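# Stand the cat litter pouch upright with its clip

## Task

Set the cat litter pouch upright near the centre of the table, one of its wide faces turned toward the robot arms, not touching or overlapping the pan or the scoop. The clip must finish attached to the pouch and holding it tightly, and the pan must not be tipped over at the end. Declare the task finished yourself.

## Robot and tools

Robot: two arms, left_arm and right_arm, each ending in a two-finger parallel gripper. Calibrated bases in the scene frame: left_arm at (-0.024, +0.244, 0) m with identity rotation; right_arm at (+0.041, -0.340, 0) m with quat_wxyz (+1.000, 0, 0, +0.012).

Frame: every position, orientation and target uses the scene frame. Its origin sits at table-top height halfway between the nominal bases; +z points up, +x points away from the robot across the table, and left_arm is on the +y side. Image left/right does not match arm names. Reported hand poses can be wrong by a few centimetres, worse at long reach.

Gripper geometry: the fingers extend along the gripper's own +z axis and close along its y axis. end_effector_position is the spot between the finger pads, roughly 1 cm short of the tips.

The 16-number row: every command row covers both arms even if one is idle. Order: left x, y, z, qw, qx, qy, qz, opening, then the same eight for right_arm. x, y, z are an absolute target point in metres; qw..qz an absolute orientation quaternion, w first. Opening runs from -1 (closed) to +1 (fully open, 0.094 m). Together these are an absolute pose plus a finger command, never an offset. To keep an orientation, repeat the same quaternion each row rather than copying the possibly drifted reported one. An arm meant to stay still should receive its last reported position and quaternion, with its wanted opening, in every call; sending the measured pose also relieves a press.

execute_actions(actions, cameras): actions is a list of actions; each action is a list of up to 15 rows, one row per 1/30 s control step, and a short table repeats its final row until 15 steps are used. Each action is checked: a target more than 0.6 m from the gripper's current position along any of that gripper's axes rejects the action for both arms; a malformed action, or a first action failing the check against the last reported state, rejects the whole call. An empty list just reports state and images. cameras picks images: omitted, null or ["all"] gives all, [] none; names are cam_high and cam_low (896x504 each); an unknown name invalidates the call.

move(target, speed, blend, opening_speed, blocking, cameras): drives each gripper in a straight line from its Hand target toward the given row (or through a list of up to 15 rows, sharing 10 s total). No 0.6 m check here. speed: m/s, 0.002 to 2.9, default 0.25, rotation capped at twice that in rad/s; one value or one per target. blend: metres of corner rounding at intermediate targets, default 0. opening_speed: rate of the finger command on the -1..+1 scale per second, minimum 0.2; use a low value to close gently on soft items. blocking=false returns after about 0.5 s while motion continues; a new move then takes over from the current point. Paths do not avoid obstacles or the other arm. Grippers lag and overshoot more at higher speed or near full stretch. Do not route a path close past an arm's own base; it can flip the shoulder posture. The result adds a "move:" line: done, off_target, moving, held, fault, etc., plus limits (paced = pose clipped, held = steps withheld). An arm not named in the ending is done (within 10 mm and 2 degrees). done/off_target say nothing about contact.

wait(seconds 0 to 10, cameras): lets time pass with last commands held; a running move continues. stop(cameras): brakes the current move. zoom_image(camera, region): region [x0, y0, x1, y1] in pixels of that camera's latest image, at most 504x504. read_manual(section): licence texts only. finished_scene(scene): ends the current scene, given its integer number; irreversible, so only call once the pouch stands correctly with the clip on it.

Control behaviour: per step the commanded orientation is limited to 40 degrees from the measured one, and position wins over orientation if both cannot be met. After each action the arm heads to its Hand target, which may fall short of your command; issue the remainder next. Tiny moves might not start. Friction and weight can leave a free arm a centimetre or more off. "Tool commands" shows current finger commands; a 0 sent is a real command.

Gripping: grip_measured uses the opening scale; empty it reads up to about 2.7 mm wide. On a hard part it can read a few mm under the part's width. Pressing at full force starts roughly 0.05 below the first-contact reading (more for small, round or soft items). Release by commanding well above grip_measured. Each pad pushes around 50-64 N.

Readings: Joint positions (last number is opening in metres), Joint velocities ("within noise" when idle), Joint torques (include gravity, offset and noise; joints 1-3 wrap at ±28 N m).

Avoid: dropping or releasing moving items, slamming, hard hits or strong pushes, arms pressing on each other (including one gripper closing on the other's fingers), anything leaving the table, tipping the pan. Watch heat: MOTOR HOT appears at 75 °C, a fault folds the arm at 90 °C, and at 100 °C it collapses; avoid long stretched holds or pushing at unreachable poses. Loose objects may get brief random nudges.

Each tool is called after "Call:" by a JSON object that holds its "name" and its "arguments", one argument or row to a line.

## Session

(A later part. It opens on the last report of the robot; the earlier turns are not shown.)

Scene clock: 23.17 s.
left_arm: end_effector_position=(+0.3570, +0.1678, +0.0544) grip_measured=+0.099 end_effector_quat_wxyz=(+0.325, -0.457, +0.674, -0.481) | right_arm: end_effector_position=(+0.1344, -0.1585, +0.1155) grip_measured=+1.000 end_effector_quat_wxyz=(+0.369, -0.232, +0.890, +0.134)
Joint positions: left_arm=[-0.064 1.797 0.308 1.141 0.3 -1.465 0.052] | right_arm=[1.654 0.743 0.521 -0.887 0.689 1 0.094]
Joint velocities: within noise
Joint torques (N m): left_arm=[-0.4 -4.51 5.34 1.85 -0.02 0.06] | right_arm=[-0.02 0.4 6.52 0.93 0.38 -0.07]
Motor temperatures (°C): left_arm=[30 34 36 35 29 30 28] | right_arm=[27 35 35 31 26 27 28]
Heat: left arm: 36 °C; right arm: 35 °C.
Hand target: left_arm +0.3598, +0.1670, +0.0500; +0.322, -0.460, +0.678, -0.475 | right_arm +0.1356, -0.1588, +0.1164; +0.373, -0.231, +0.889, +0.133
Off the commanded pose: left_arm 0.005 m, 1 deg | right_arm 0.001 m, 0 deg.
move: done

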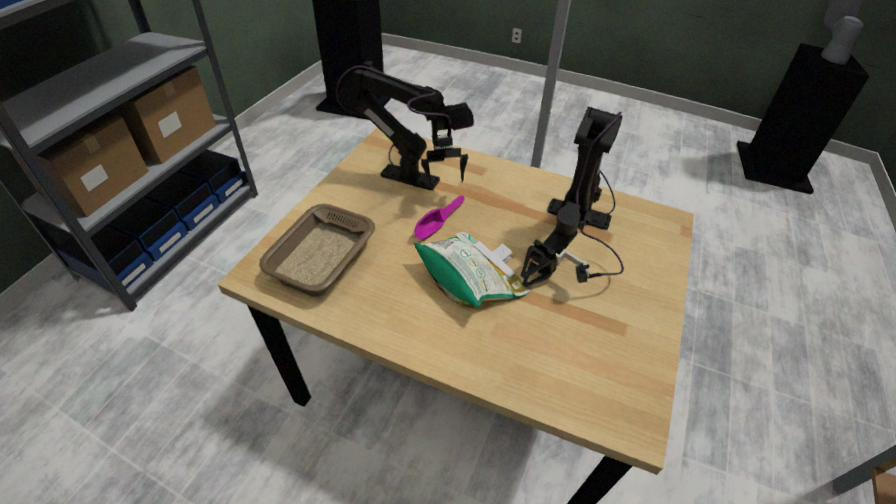

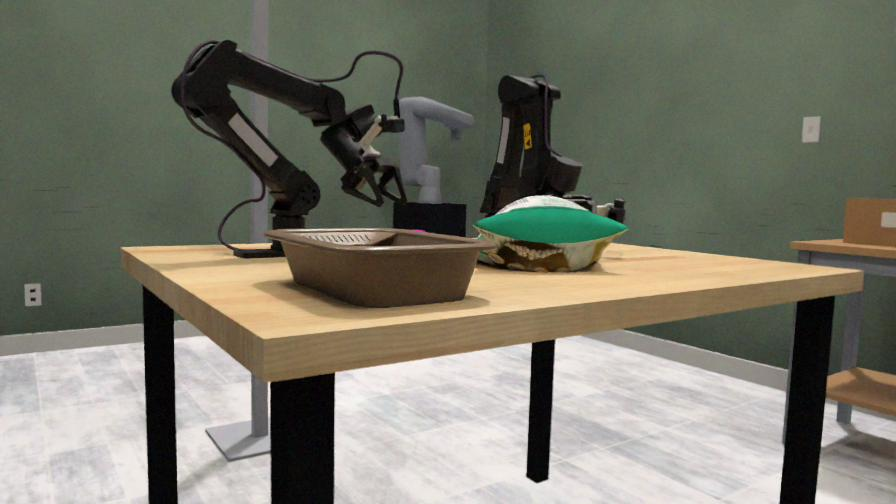

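Call:
{"name": "move", "arguments": {
  "target": [
    [0.370, 0.163, 0.048, 0.3223, -0.46, 0.678, -0.4755, 0.1, 0.1356, -0.1588, 0.1164, 0.373, -0.231, 0.889, 0.133, 1.0]
  ],
  "speed": 0.05
}}

Call:
{"name": "zoom_image", "arguments": {
  "camera": "cam_high",
  "region": [480, 240, 570, 310]
}}

Scene clock: 24.00 s.
left_arm: end_effector_position=(+0.3669, +0.1639, +0.0526) grip_measured=+0.099 end_effector_quat_wxyz=(+0.325, -0.457, +0.674, -0.481) | right_arm: end_effector_position=(+0.1344, -0.1585, +0.1155) grip_measured=+1.000 end_effector_quat_wxyz=(+0.369, -0.232, +0.890, +0.134)
Joint positions: left_arm=[-0.078 1.833 0.347 1.138 0.287 -1.471 0.052] | right_arm=[1.654 0.743 0.521 -0.887 0.689 1 0.094]
Joint velocities: within noise
Joint torques (N m): left_arm=[-0.44 -4.63 5.41 1.84 -0.07 0.07] | right_arm=[-0.31 0.05 6.43 0.94 0.41 -0.07]
Motor temperatures (°C): left_arm=[30 34 36 35 29 30 28] | right_arm=[27 35 35 31 26 27 28]
Heat: left arm: 36 °C; right arm: 35 °C.
Hand target: left_arm +0.3698, +0.1630, +0.0481; +0.322, -0.460, +0.678, -0.475 | right_arm +0.1356, -0.1588, +0.1164; +0.373, -0.231, +0.889, +0.133
Off the commanded pose: left_arm 0.006 m, 1 deg | right_arm 0.001 m, 0 deg.
move: done

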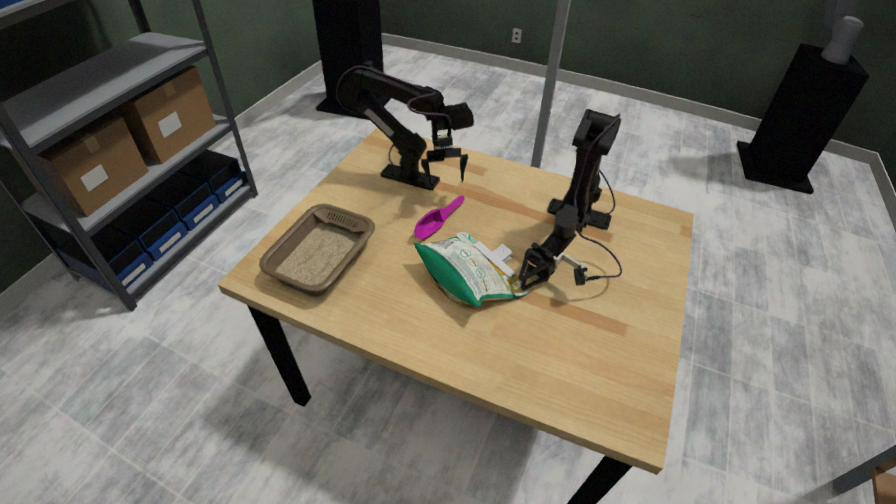

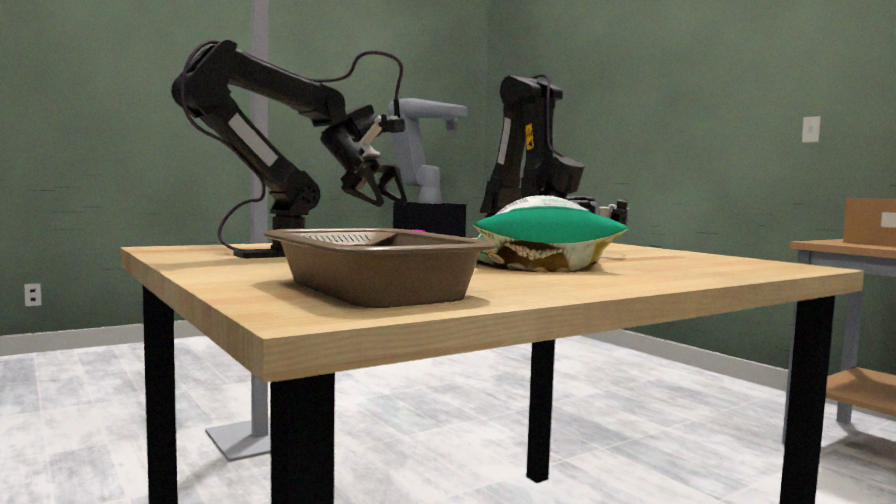

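Scaled by 5.600.

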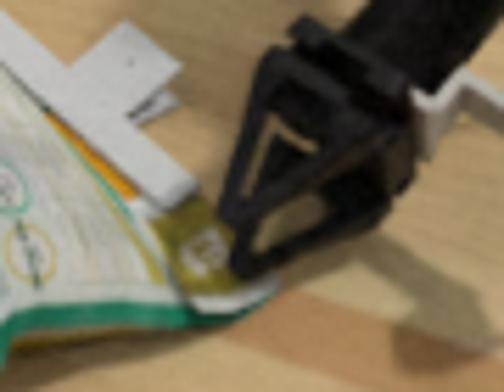

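Call:
{"name": "move", "arguments": {
  "target": [
    [0.317, 0.182, 0.055, 0.3223, -0.46, 0.678, -0.4755, 0.1, 0.1356, -0.1588, 0.1164, 0.373, -0.231, 0.889, 0.133, 1.0],
    [0.317, 0.182, 0.045, 0.3223, -0.46, 0.678, -0.4755, -0.3, 0.1356, -0.1588, 0.1164, 0.373, -0.231, 0.889, 0.133, 1.0]
  ],
  "speed": 0.06
}}

Call:
{"name": "zoom_image", "arguments": {
  "camera": "cam_high",
  "region": [460, 230, 550, 310]
}}

Call:
{"name": "zoom_image", "arguments": {
  "camera": "cam_low",
  "region": [460, 200, 550, 280]
}}

Scene clock: 27.97 s.
left_arm: end_effector_position=(+0.3211, +0.1810, +0.0504) grip_measured=-0.299 end_effector_quat_wxyz=(+0.325, -0.460, +0.673, -0.480) | right_arm: end_effector_position=(+0.1344, -0.1585, +0.1155) grip_measured=+1.000 end_effector_quat_wxyz=(+0.369, -0.232, +0.890, +0.134)
Joint positions: left_arm=[-0.012 1.739 0.162 1.22 0.343 -1.452 0.033] | right_arm=[1.654 0.743 0.521 -0.887 0.689 1 0.094]
Joint velocities: within noise
Joint torques (N m): left_arm=[0.58 -3.32 2.5 2.06 0.17 0.13] | right_arm=[-0.08 0.23 6.52 0.95 0.38 0]
Motor temperatures (°C): left_arm=[30 34 36 35 29 30 28] | right_arm=[27 35 35 31 26 27 28]
Heat: left arm: 36 °C; right arm: 35 °C.
Hand target: left_arm +0.3170, +0.1820, +0.0451; +0.322, -0.460, +0.678, -0.475 | right_arm +0.1356, -0.1588, +0.1164; +0.373, -0.231, +0.889, +0.133
Off the commanded pose: left_arm 0.007 m, 1 deg | right_arm 0.001 m, 0 deg.
move: done

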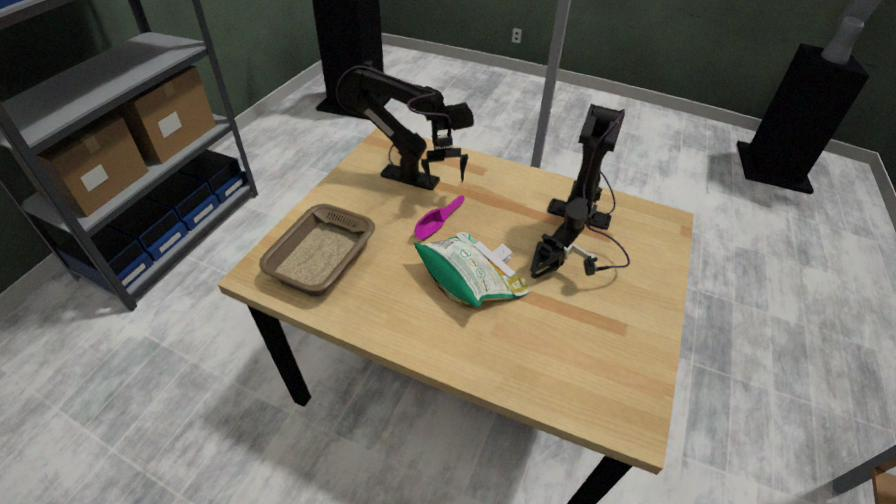

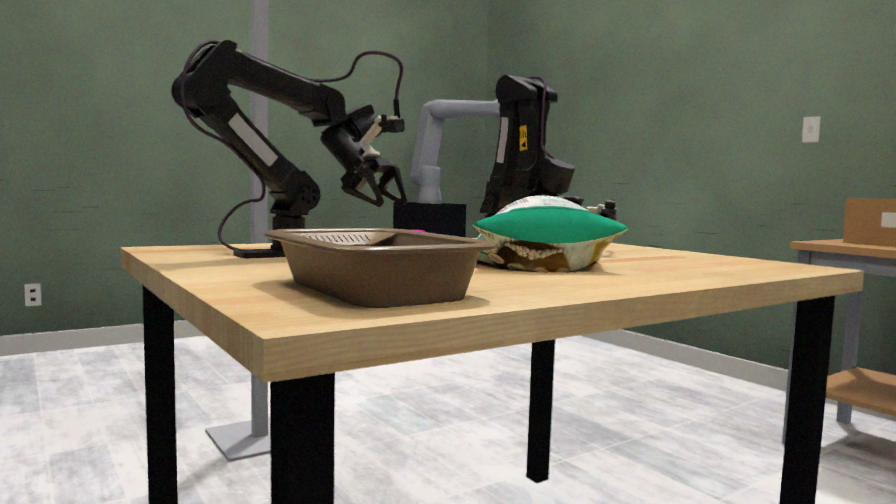

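Scaled by 5.600.

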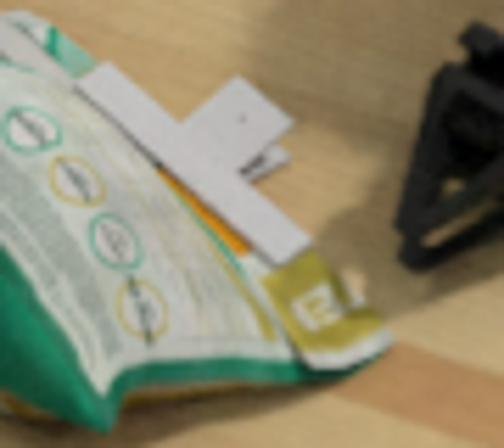

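Scaled by 5.600.

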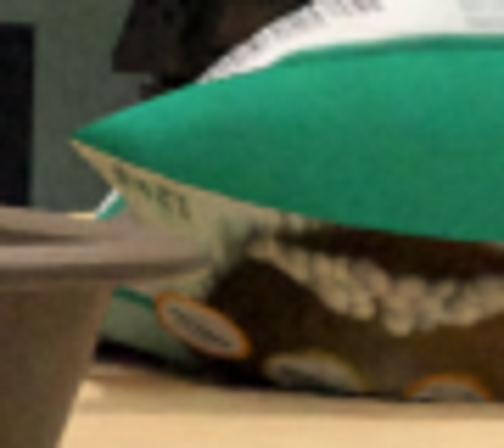

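Call:
{"name": "move", "arguments": {
  "target": [
    [0.298, 0.177, 0.045, 0.3223, -0.46, 0.678, -0.4755, -0.36, 0.1356, -0.1588, 0.1164, 0.373, -0.231, 0.889, 0.133, 1.0],
    [0.298, 0.177, 0.022, 0.3223, -0.46, 0.678, -0.4755, -0.36, 0.1356, -0.1588, 0.1164, 0.373, -0.231, 0.889, 0.133, 1.0]
  ],
  "speed": 0.06
}}

Call:
{"name": "zoom_image", "arguments": {
  "camera": "cam_high",
  "region": [460, 220, 560, 310]
}}

Scene clock: 29.90 s.
left_arm: end_effector_position=(+0.3006, +0.1772, +0.0257) grip_measured=-0.359 end_effector_quat_wxyz=(+0.323, -0.458, +0.675, -0.480) | right_arm: end_effector_position=(+0.1344, -0.1585, +0.1155) grip_measured=+1.000 end_effector_quat_wxyz=(+0.369, -0.232, +0.890, +0.134)
Joint positions: left_arm=[-0.031 1.983 0.08 1.545 0.33 -1.453 0.03] | right_arm=[1.654 0.743 0.521 -0.887 0.689 1 0.094]
Joint velocities: within noise
Joint torques (N m): left_arm=[-0.28 -3.62 1.02 2.1 -0.04 0.08] | right_arm=[-0.27 0.03 6.45 0.96 0.39 -0.04]
Motor temperatures (°C): left_arm=[30 34 36 35 29 30 28] | right_arm=[27 35 35 31 26 27 28]
Heat: left arm: 36 °C; right arm: 35 °C.
Hand target: left_arm +0.2980, +0.1771, +0.0221; +0.322, -0.460, +0.678, -0.475 | right_arm +0.1356, -0.1588, +0.1164; +0.373, -0.231, +0.889, +0.133
Off the commanded pose: left_arm 0.004 m, 1 deg | right_arm 0.001 m, 0 deg.
joint sent to its limit (left arm) — joint 4 (wrist pitch), upper limit. The joint targets still meet the commanded pose.
move: done

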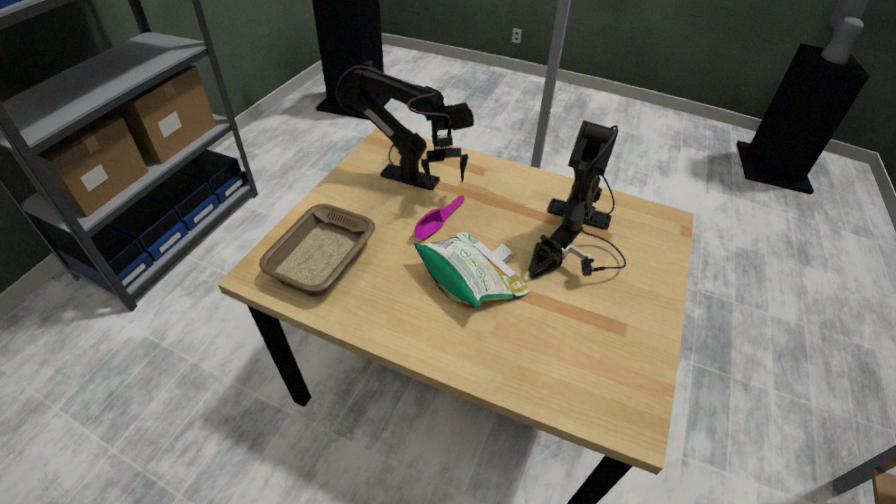

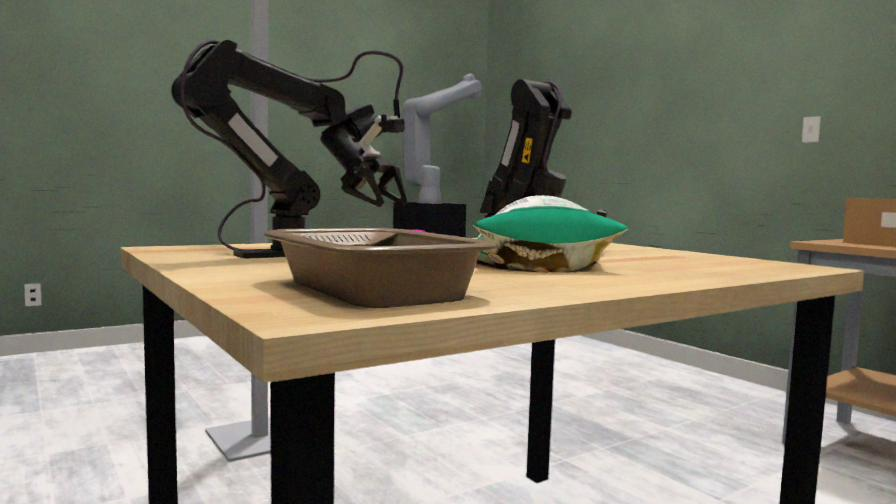

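Scaled by 5.040.

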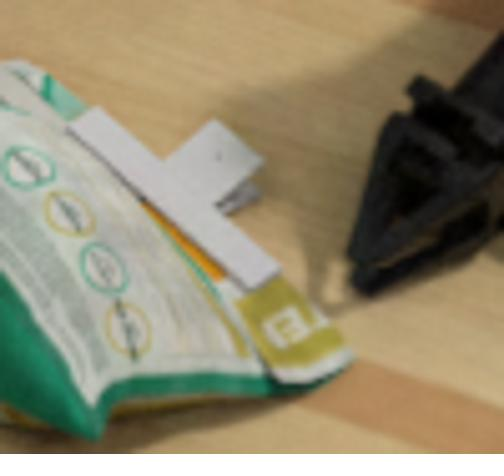

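Call:
{"name": "move", "arguments": {
  "target": [
    [0.298, 0.177, 0.017, 0.3223, -0.46, 0.678, -0.4755, -0.36, 0.1356, -0.1588, 0.1164, 0.373, -0.231, 0.889, 0.133, 1.0]
  ],
  "speed": 0.03,
  "cameras": []
}}

Scene clock: 30.77 s.
left_arm: end_effector_position=(+0.2993, +0.1773, +0.0214) grip_measured=-0.359 end_effector_quat_wxyz=(+0.319, -0.461, +0.677, -0.477) | right_arm: end_effector_position=(+0.1344, -0.1585, +0.1155) grip_measured=+1.000 end_effector_quat_wxyz=(+0.369, -0.232, +0.890, +0.134)
Joint positions: left_arm=[-0.031 2.001 0.08 1.551 0.33 -1.453 0.03] | right_arm=[1.654 0.743 0.521 -0.887 0.689 1 0.094]
Joint velocities: within noise
Joint torques (N m): left_arm=[-0.25 -3.56 1.59 2.03 0.01 0.1] | right_arm=[-0.2 0.03 6.57 0.96 0.41 -0.05]
Motor temperatures (°C): left_arm=[30 34 36 36 29 30 28] | right_arm=[27 35 35 31 26 27 28]
Heat: left arm: 36 °C; right arm: 35 °C.
Hand target: left_arm +0.2980, +0.1771, +0.0173; +0.318, -0.461, +0.681, -0.471 | right_arm +0.1356, -0.1588, +0.1164; +0.373, -0.231, +0.889, +0.133
Off the commanded pose: left_arm 0.005 m, 0 deg | right_arm 0.001 m, 0 deg.
joint sent to its limit (left arm) — joint 4 (wrist pitch), upper limit. The joint targets still meet the commanded pose.
move: done
No camera images: "cameras" was empty.

Call:
{"name": "move", "arguments": {
  "target": [
    [0.326, 0.166, 0.0175, 0.3223, -0.46, 0.678, -0.4755, -0.36, 0.1356, -0.1588, 0.1164, 0.373, -0.231, 0.889, 0.133, 1.0]
  ],
  "speed": 0.04
}}

Call:
{"name": "zoom_image", "arguments": {
  "camera": "cam_high",
  "region": [460, 220, 560, 310]
}}

Scene clock: 32.20 s.
left_arm: end_effector_position=(+0.3256, +0.1665, +0.0249) grip_measured=-0.359 end_effector_quat_wxyz=(+0.327, -0.455, +0.673, -0.483) | right_arm: end_effector_position=(+0.1344, -0.1585, +0.1155) grip_measured=+1.000 end_effector_quat_wxyz=(+0.369, -0.232, +0.890, +0.134)
Joint positions: left_arm=[-0.082 2.013 0.178 1.497 0.283 -1.472 0.03] | right_arm=[1.654 0.743 0.521 -0.887 0.689 1 0.094]
Joint velocities: within noise
Joint torques (N m): left_arm=[-0.38 -4.04 2.92 1.85 -0.04 0.04] | right_arm=[-0.49 0.14 6.42 0.96 0.41 -0.08]
Motor temperatures (°C): left_arm=[30 34 36 36 29 30 28] | right_arm=[27 35 35 31 26 27 28]
Heat: left arm: 36 °C; right arm: 35 °C.
Hand target: left_arm +0.3257, +0.1660, +0.0177; +0.322, -0.460, +0.678, -0.475 | right_arm +0.1356, -0.1588, +0.1164; +0.373, -0.231, +0.889, +0.133
Off the commanded pose: left_arm 0.007 m, 1 deg | right_arm 0.001 m, 0 deg.
move: done

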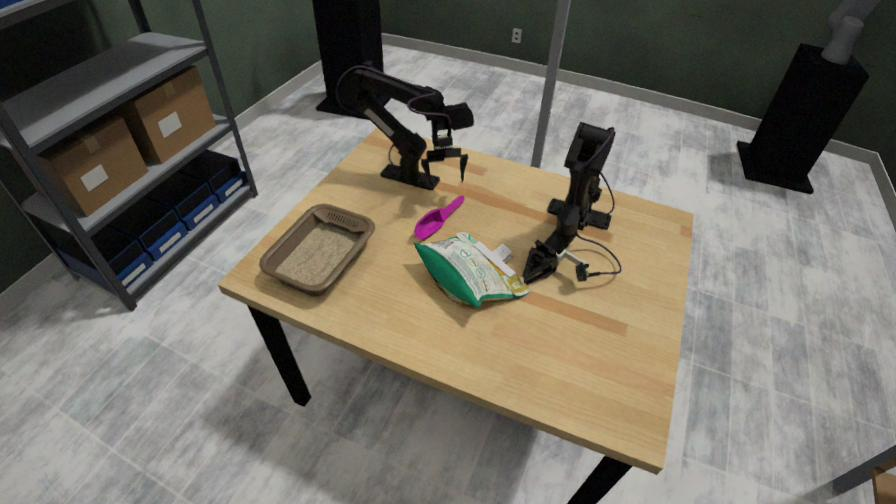

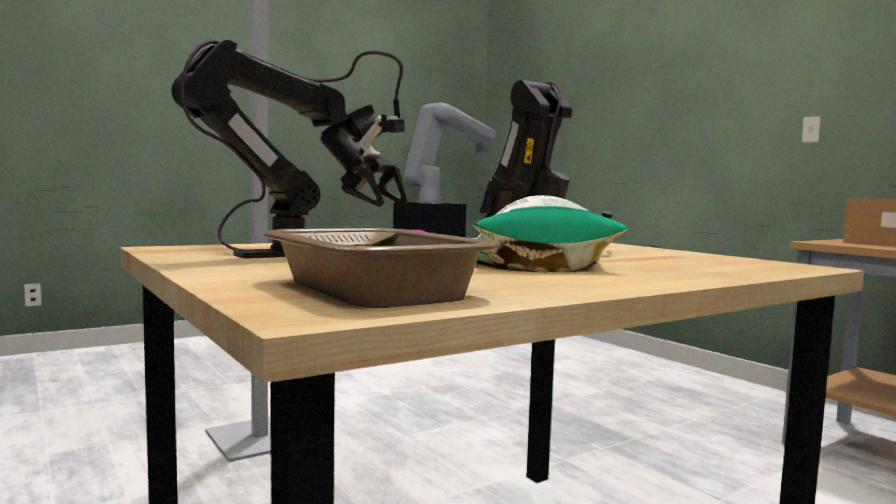

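Scaled by 5.040.

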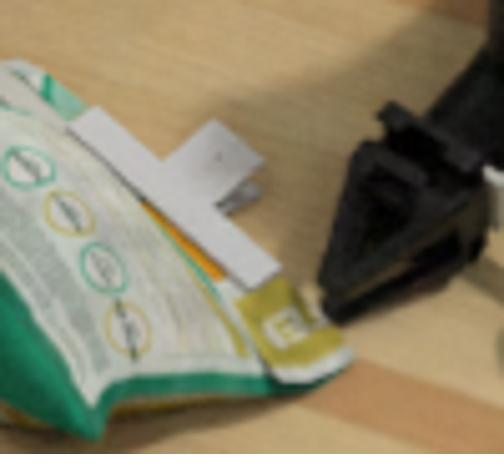

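Call:
{"name": "move", "arguments": {
  "target": [
    [0.324, 0.167, 0.0125, 0.3223, -0.46, 0.678, -0.4755, -0.36, 0.1356, -0.1588, 0.1164, 0.373, -0.231, 0.889, 0.133, 1.0],
    [0.340, 0.1605, 0.013, 0.3223, -0.46, 0.678, -0.4755, -0.36, 0.1356, -0.1588, 0.1164, 0.373, -0.231, 0.889, 0.133, 1.0]
  ],
  "speed": 0.03
}}

Call:
{"name": "zoom_image", "arguments": {
  "camera": "cam_high",
  "region": [460, 220, 560, 310]
}}

Scene clock: 33.43 s.
left_arm: end_effector_position=(+0.3398, +0.1605, +0.0256) grip_measured=-0.359 end_effector_quat_wxyz=(+0.331, -0.451, +0.668, -0.491) | right_arm: end_effector_position=(+0.1344, -0.1585, +0.1155) grip_measured=+1.000 end_effector_quat_wxyz=(+0.369, -0.232, +0.890, +0.134)
Joint positions: left_arm=[-0.101 2.05 0.233 1.502 0.271 -1.485 0.03] | right_arm=[1.654 0.743 0.521 -0.887 0.689 1 0.094]
Joint velocities: within noise
Joint torques (N m): left_arm=[-0.38 -4.56 3.15 1.61 -0.17 0.09] | right_arm=[-0.18 0.32 6.43 0.95 0.37 -0.01]
Motor temperatures (°C): left_arm=[30 34 36 36 29 30 28] | right_arm=[27 35 35 31 26 27 28]
Heat: left arm: 36 °C; right arm: 35 °C.
Hand target: left_arm +0.3394, +0.1606, +0.0134; +0.322, -0.459, +0.678, -0.475 | right_arm +0.1356, -0.1588, +0.1164; +0.373, -0.231, +0.889, +0.133
Off the commanded pose: left_arm 0.013 m, 3 deg | right_arm 0.001 m, 0 deg.
move: off_target (left_arm)

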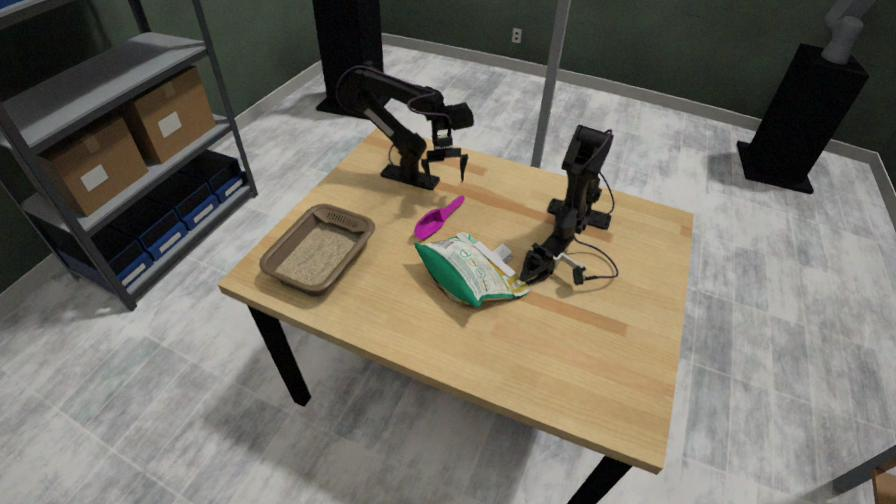

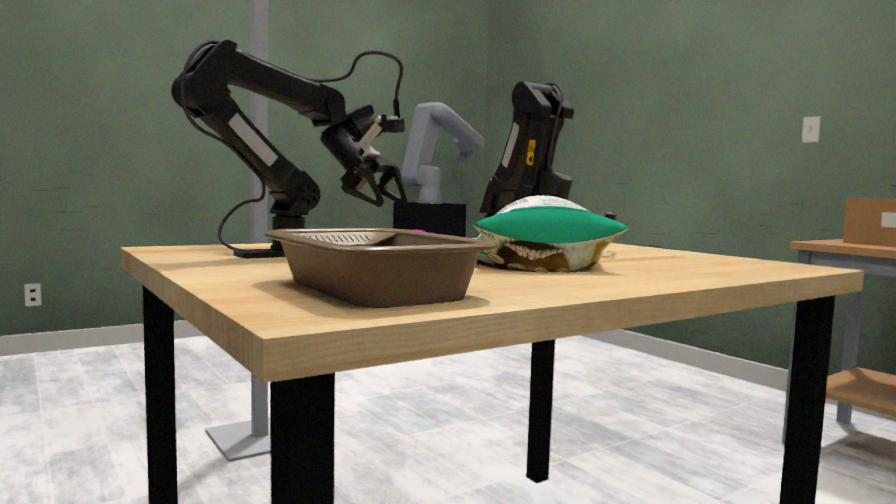

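Scaled by 5.040.

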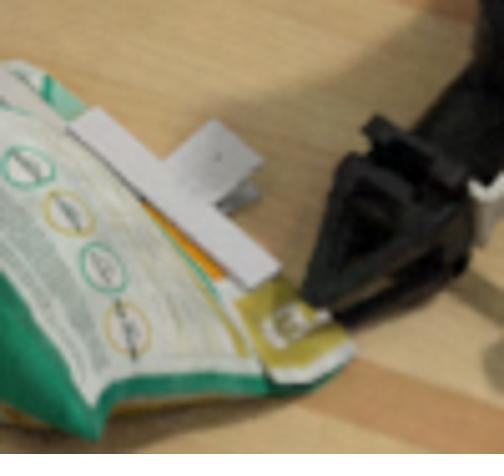

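Call:
{"name": "move", "arguments": {
  "target": [
    [0.350, 0.1565, 0.017, 0.3223, -0.46, 0.678, -0.4755, -0.36, 0.1356, -0.1588, 0.1164, 0.373, -0.231, 0.889, 0.133, 1.0]
  ],
  "speed": 0.03
}}

Call:
{"name": "zoom_image", "arguments": {
  "camera": "cam_high",
  "region": [460, 220, 560, 310]
}}

Scene clock: 34.43 s.
left_arm: end_effector_position=(+0.3485, +0.1567, +0.0246) grip_measured=-0.359 end_effector_quat_wxyz=(+0.327, -0.454, +0.668, -0.491) | right_arm: end_effector_position=(+0.1344, -0.1585, +0.1155) grip_measured=+1.000 end_effector_quat_wxyz=(+0.369, -0.232, +0.890, +0.134)
Joint positions: left_arm=[-0.113 2.048 0.271 1.458 0.261 -1.494 0.03] | right_arm=[1.654 0.743 0.521 -0.887 0.689 1 0.094]
Joint velocities: within noise
Joint torques (N m): left_arm=[-0.43 -6.69 3.44 1.42 -0.17 0.07] | right_arm=[-0.2 0.21 6.54 0.96 0.41 -0.06]
Motor temperatures (°C): left_arm=[30 34 36 36 29 30 28] | right_arm=[27 35 35 31 26 27 28]
Heat: left arm: 36 °C; right arm: 35 °C.
Hand target: left_arm +0.3496, +0.1566, +0.0171; +0.323, -0.459, +0.677, -0.476 | right_arm +0.1356, -0.1588, +0.1164; +0.373, -0.231, +0.889, +0.133
Off the commanded pose: left_arm 0.008 m, 2 deg | right_arm 0.001 m, 0 deg.
move: done

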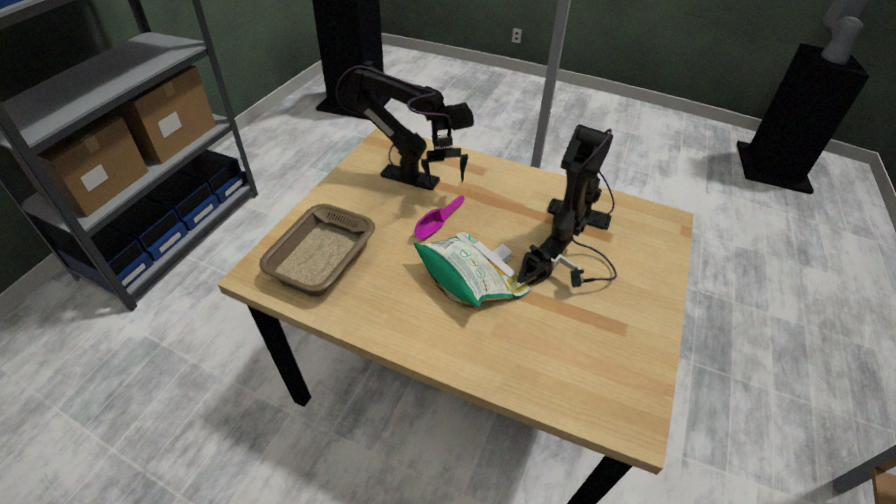

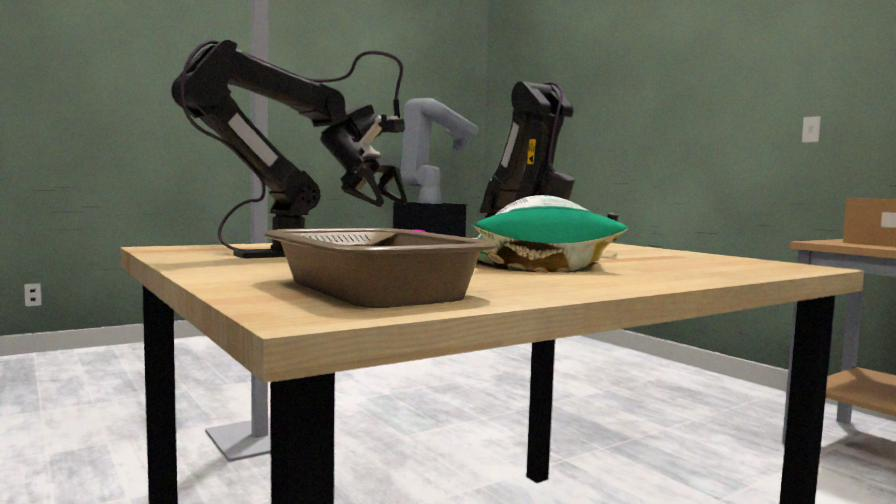

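Scaled by 5.040.

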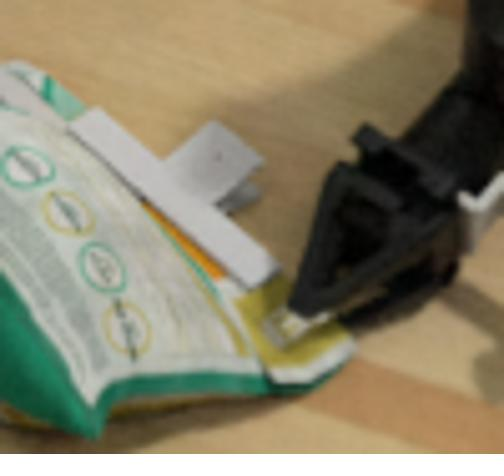

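Call:
{"name": "move", "arguments": {
  "target": [
    [0.350, 0.1565, 0.019, 0.3223, -0.46, 0.678, -0.4755, -1.0, 0.1356, -0.1588, 0.1164, 0.373, -0.231, 0.889, 0.133, 1.0]
  ],
  "speed": 0.03,
  "opening_speed": 0.3
}}

Call:
{"name": "zoom_image", "arguments": {
  "camera": "cam_high",
  "region": [460, 220, 560, 310]
}}

Scene clock: 36.90 s.
left_arm: end_effector_position=(+0.3490, +0.1569, +0.0244) grip_measured=-0.984 end_effector_quat_wxyz=(+0.324, -0.457, +0.669, -0.488) | right_arm: end_effector_position=(+0.1344, -0.1585, +0.1155) grip_measured=+1.000 end_effector_quat_wxyz=(+0.369, -0.232, +0.890, +0.134)
Joint positions: left_arm=[-0.114 2.034 0.274 1.431 0.257 -1.497 0.001] | right_arm=[1.654 0.743 0.521 -0.887 0.689 1 0.094]
Joint velocities: within noise
Joint torques (N m): left_arm=[-0.61 -6.58 3.45 1.55 -0.16 0.14] | right_arm=[-0.34 0.31 6.43 0.9 0.42 -0.06]
Motor temperatures (°C): left_arm=[30 34 36 36 29 30 28] | right_arm=[27 35 35 31 26 27 28]
Heat: left arm: 36 °C; right arm: 35 °C.
Hand target: left_arm +0.3498, +0.1565, +0.0191; +0.322, -0.459, +0.677, -0.476 | right_arm +0.1356, -0.1588, +0.1164; +0.373, -0.231, +0.889, +0.133
Off the commanded pose: left_arm 0.005 m, 2 deg | right_arm 0.001 m, 0 deg.
move: done

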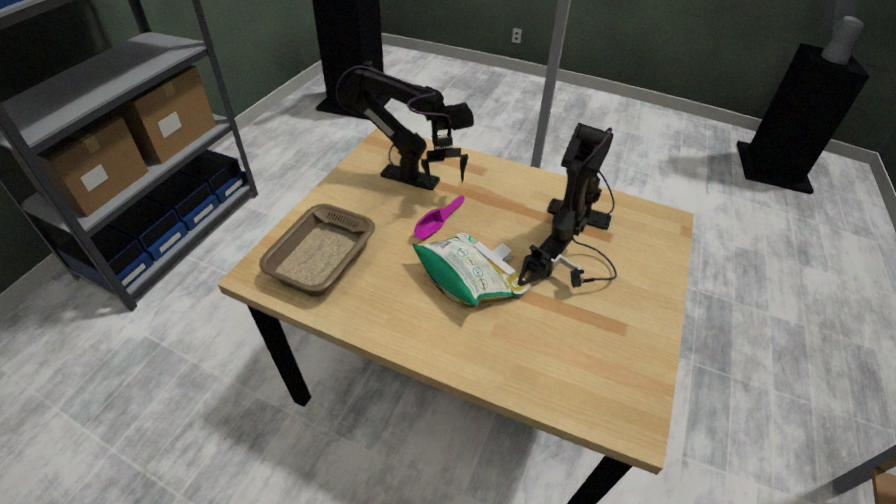

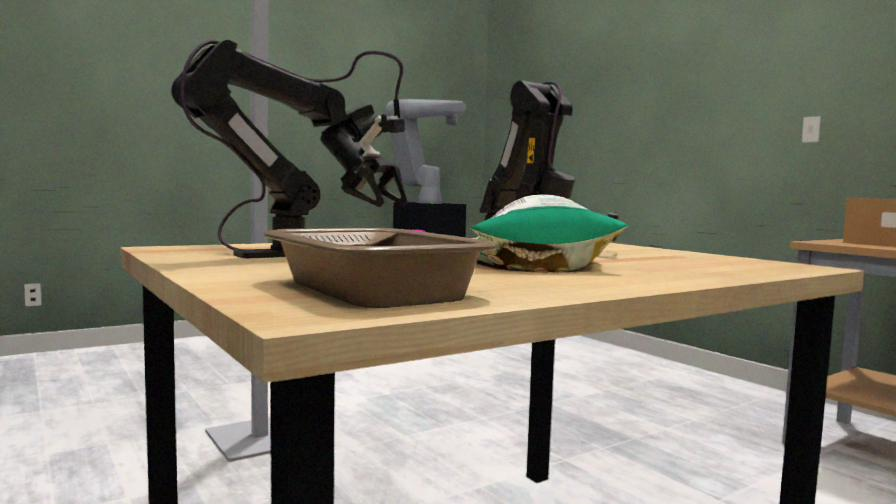

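Scaled by 5.040.

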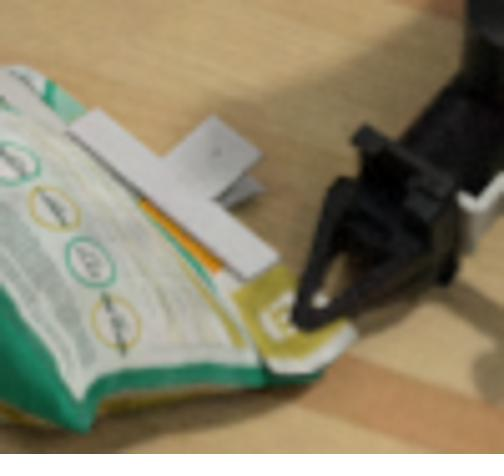

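Call:
{"name": "move", "arguments": {
  "target": [
    [0.352, 0.1555, 0.060, 0.2375, -0.509, 0.7503, -0.3506, -1.0, 0.1356, -0.1588, 0.1164, 0.373, -0.231, 0.889, 0.133, 1.0]
  ],
  "speed": 0.04
}}

Call:
{"name": "zoom_image", "arguments": {
  "camera": "cam_high",
  "region": [400, 200, 560, 320]
}}

Call:
{"name": "zoom_image", "arguments": {
  "camera": "cam_low",
  "region": [440, 150, 660, 290]
}}

Scene clock: 42.47 s.
left_arm: end_effector_position=(+0.3448, +0.1563, +0.0417) grip_measured=-0.985 end_effector_quat_wxyz=(+0.222, -0.518, +0.752, -0.341) | right_arm: end_effector_position=(+0.1344, -0.1585, +0.1155) grip_measured=+1.000 end_effector_quat_wxyz=(+0.369, -0.232, +0.890, +0.134)
Joint positions: left_arm=[-0.155 1.551 0.551 0.253 0.175 -1.437 0.001] | right_arm=[1.654 0.743 0.521 -0.887 0.689 1 0.094]
Joint velocities: within noise
Joint torques (N m): left_arm=[-0.31 -7.86 8.23 1.5 0.01 0.08] | right_arm=[-0.08 0.2 6.63 0.93 0.43 -0.06]
Motor temperatures (°C): left_arm=[30 35 36 36 29 30 28] | right_arm=[27 35 35 31 26 27 28]
Heat: left arm: 36 °C; right arm: 35 °C.
Hand target: left_arm +0.3519, +0.1555, +0.0598; +0.238, -0.509, +0.750, -0.351 | right_arm +0.1356, -0.1588, +0.1164; +0.373, -0.231, +0.889, +0.133
Off the commanded pose: left_arm 0.020 m, 2 deg | right_arm 0.001 m, 0 deg.
move: off_target (left_arm)

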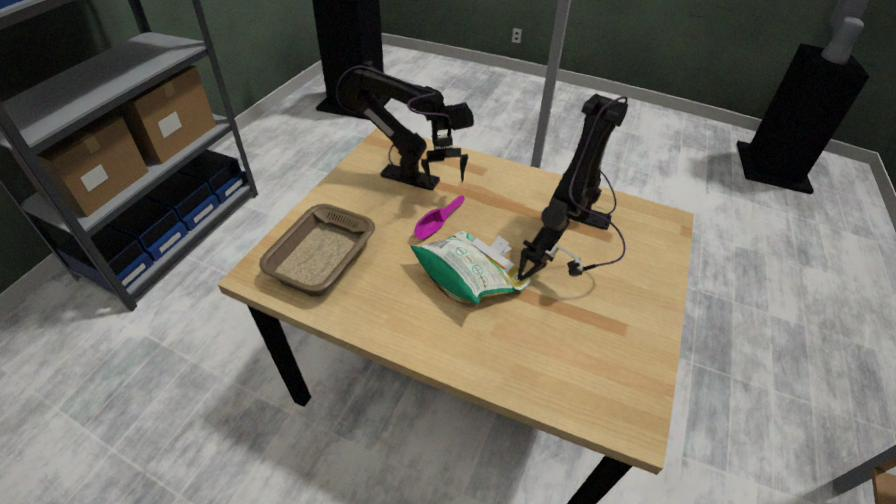

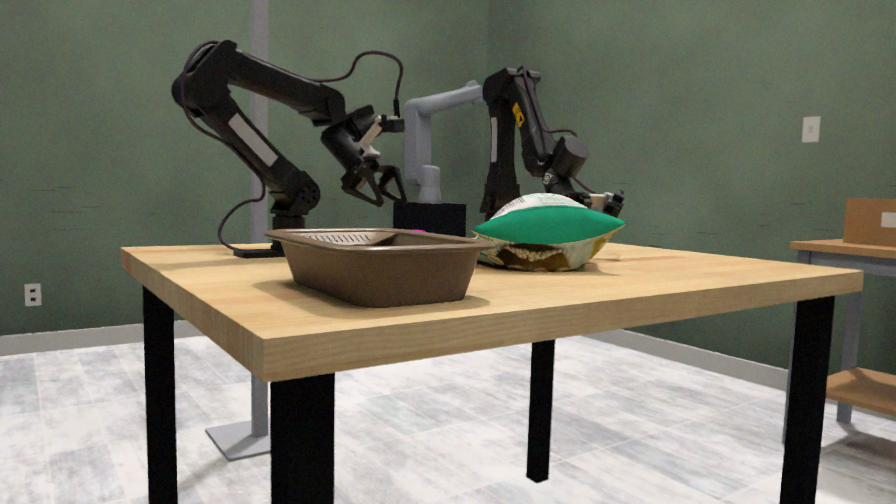

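Scaled by 3.150.

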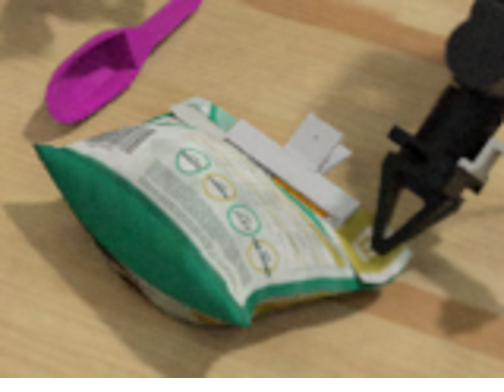

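Scaled by 2.291.

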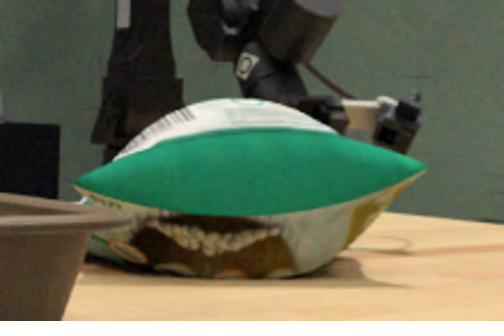

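Call:
{"name": "move", "arguments": {
  "target": [
    [0.352, 0.1555, 0.085, 0.1456, -0.5425, 0.7997, -0.2149, -1.0, 0.1356, -0.1588, 0.1164, 0.373, -0.231, 0.889, 0.133, 1.0]
  ],
  "speed": 0.04
}}

Call:
{"name": "zoom_image", "arguments": {
  "camera": "cam_high",
  "region": [400, 200, 560, 320]
}}

Call:
{"name": "zoom_image", "arguments": {
  "camera": "cam_low",
  "region": [440, 150, 660, 290]
}}

Scene clock: 47.50 s.
left_arm: end_effector_position=(+0.3486, +0.1557, +0.0761) grip_measured=-0.985 end_effector_quat_wxyz=(+0.144, -0.546, +0.797, -0.216) | right_arm: end_effector_position=(+0.1344, -0.1585, +0.1155) grip_measured=+1.000 end_effector_quat_wxyz=(+0.369, -0.232, +0.890, +0.134)
Joint positions: left_arm=[-0.191 1.59 0.98 -0.443 0.097 -1.417 0.001] | right_arm=[1.654 0.743 0.521 -0.887 0.689 1 0.094]
Joint velocities: within noise
Joint torques (N m): left_arm=[0.14 -6.23 9.96 0.99 0.04 0.14] | right_arm=[-0.32 0.06 6.38 0.96 0.44 -0.06]
Motor temperatures (°C): left_arm=[30 35 38 35 29 30 29] | right_arm=[27 35 35 31 26 27 28]
Heat: left arm: 38 °C; right arm: 35 °C.
Hand target: left_arm +0.3519, +0.1555, +0.0850; +0.146, -0.542, +0.799, -0.215 | right_arm +0.1356, -0.1588, +0.1164; +0.373, -0.231, +0.889, +0.133
Off the commanded pose: left_arm 0.010 m, 1 deg | right_arm 0.001 m, 0 deg.
move: done

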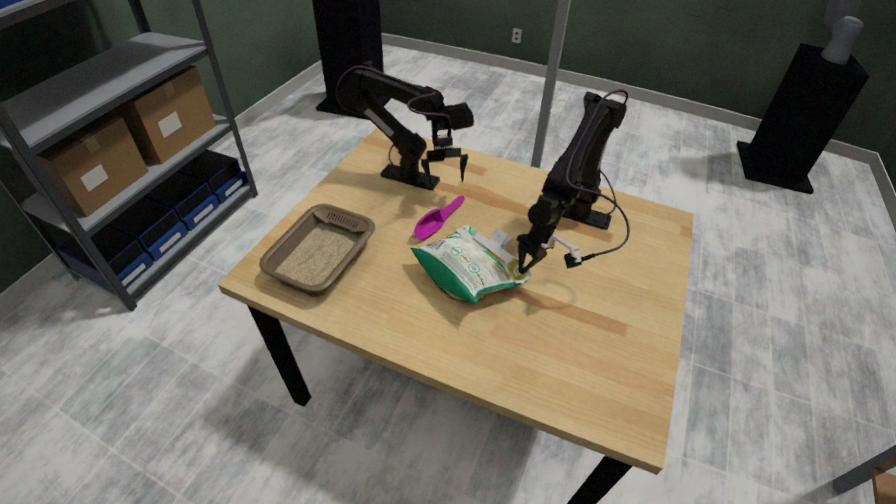

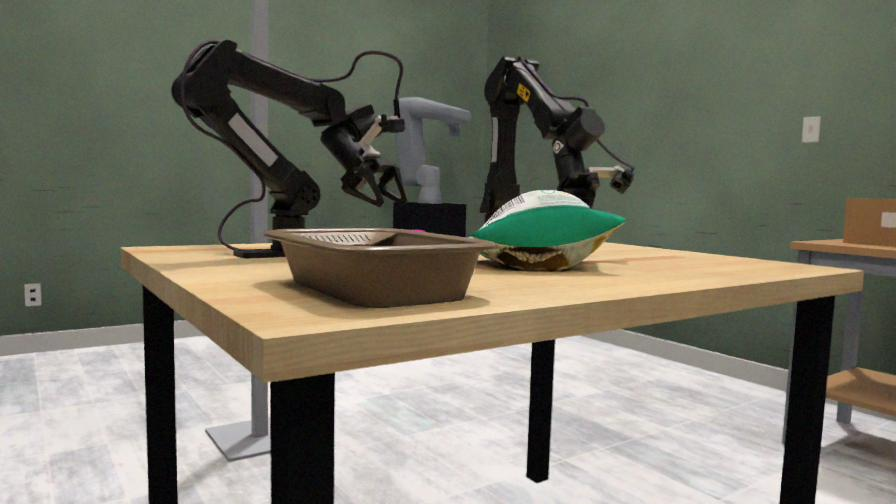

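Scaled by 3.150.

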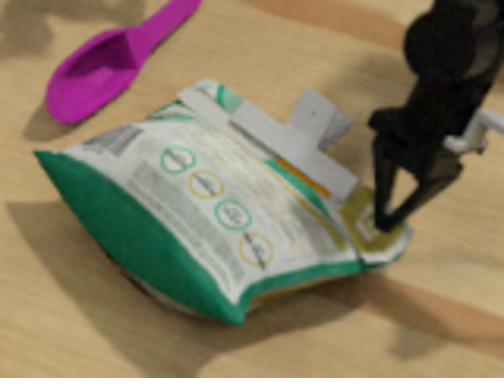

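Scaled by 2.291.

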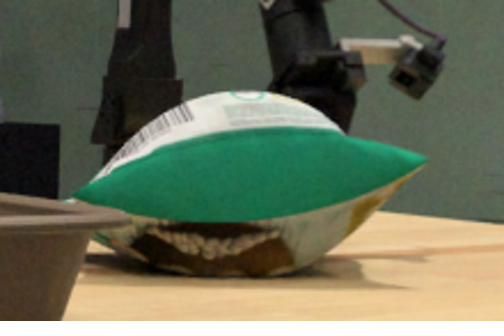

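Call:
{"name": "move", "arguments": {
  "target": [
    [0.350, 0.155, 0.125, 0.0735, -0.5568, 0.8209, -0.1088, -1.0, 0.1356, -0.1588, 0.1164, 0.373, -0.231, 0.889, 0.133, 1.0]
  ],
  "speed": 0.04
}}

Call:
{"name": "zoom_image", "arguments": {
  "camera": "cam_high",
  "region": [400, 200, 560, 320]
}}

Call:
{"name": "zoom_image", "arguments": {
  "camera": "cam_low",
  "region": [440, 150, 660, 290]
}}

Scene clock: 51.47 s.
left_arm: end_effector_position=(+0.3534, +0.1537, +0.1157) grip_measured=-0.985 end_effector_quat_wxyz=(+0.079, -0.557, +0.819, -0.116) | right_arm: end_effector_position=(+0.1344, -0.1585, +0.1155) grip_measured=+1.000 end_effector_quat_wxyz=(+0.369, -0.232, +0.890, +0.134)
Joint positions: left_arm=[-0.217 1.757 1.423 -0.958 0.045 -1.417 0.001] | right_arm=[1.654 0.743 0.521 -0.887 0.689 1 0.094]
Joint velocities: within noise
Joint torques (N m): left_arm=[0.27 -7.87 10.04 0.35 -0.05 0] | right_arm=[-0.17 0.2 6.6 0.89 0.41 -0.05]
Motor temperatures (°C): left_arm=[30 35 39 35 29 30 29] | right_arm=[27 35 35 31 26 27 28]
Heat: left arm: 39 °C; right arm: 35 °C.
Hand target: left_arm +0.3499, +0.1550, +0.1249; +0.074, -0.556, +0.820, -0.110 | right_arm +0.1356, -0.1588, +0.1164; +0.373, -0.231, +0.889, +0.133
Off the commanded pose: left_arm 0.010 m, 1 deg | right_arm 0.001 m, 0 deg.
move: done

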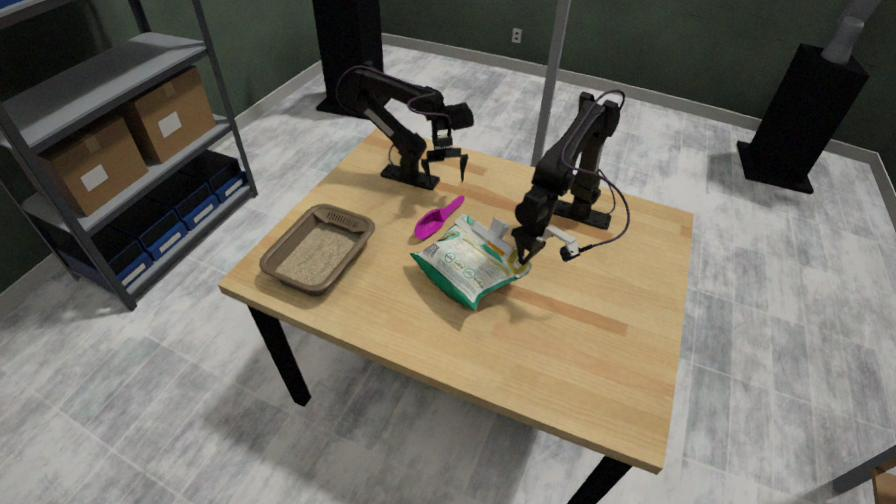

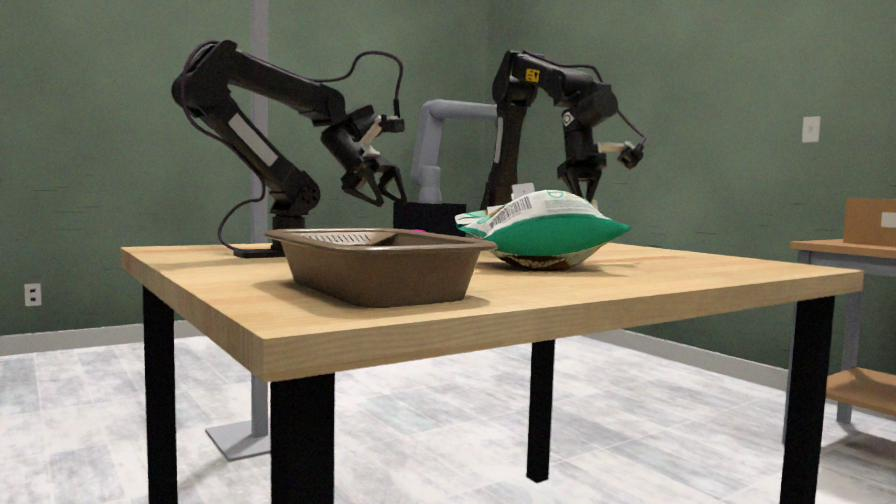

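Scaled by 3.150.

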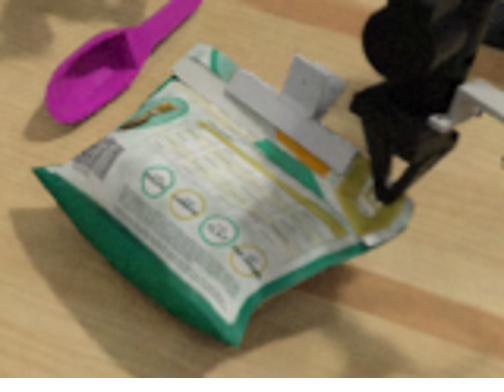

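Scaled by 2.291.

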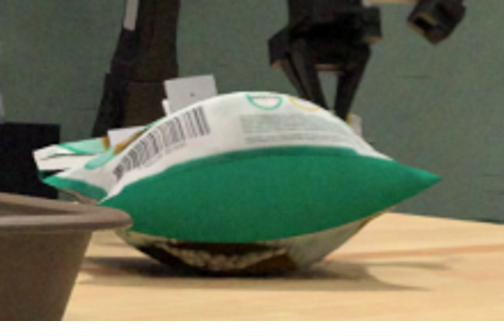

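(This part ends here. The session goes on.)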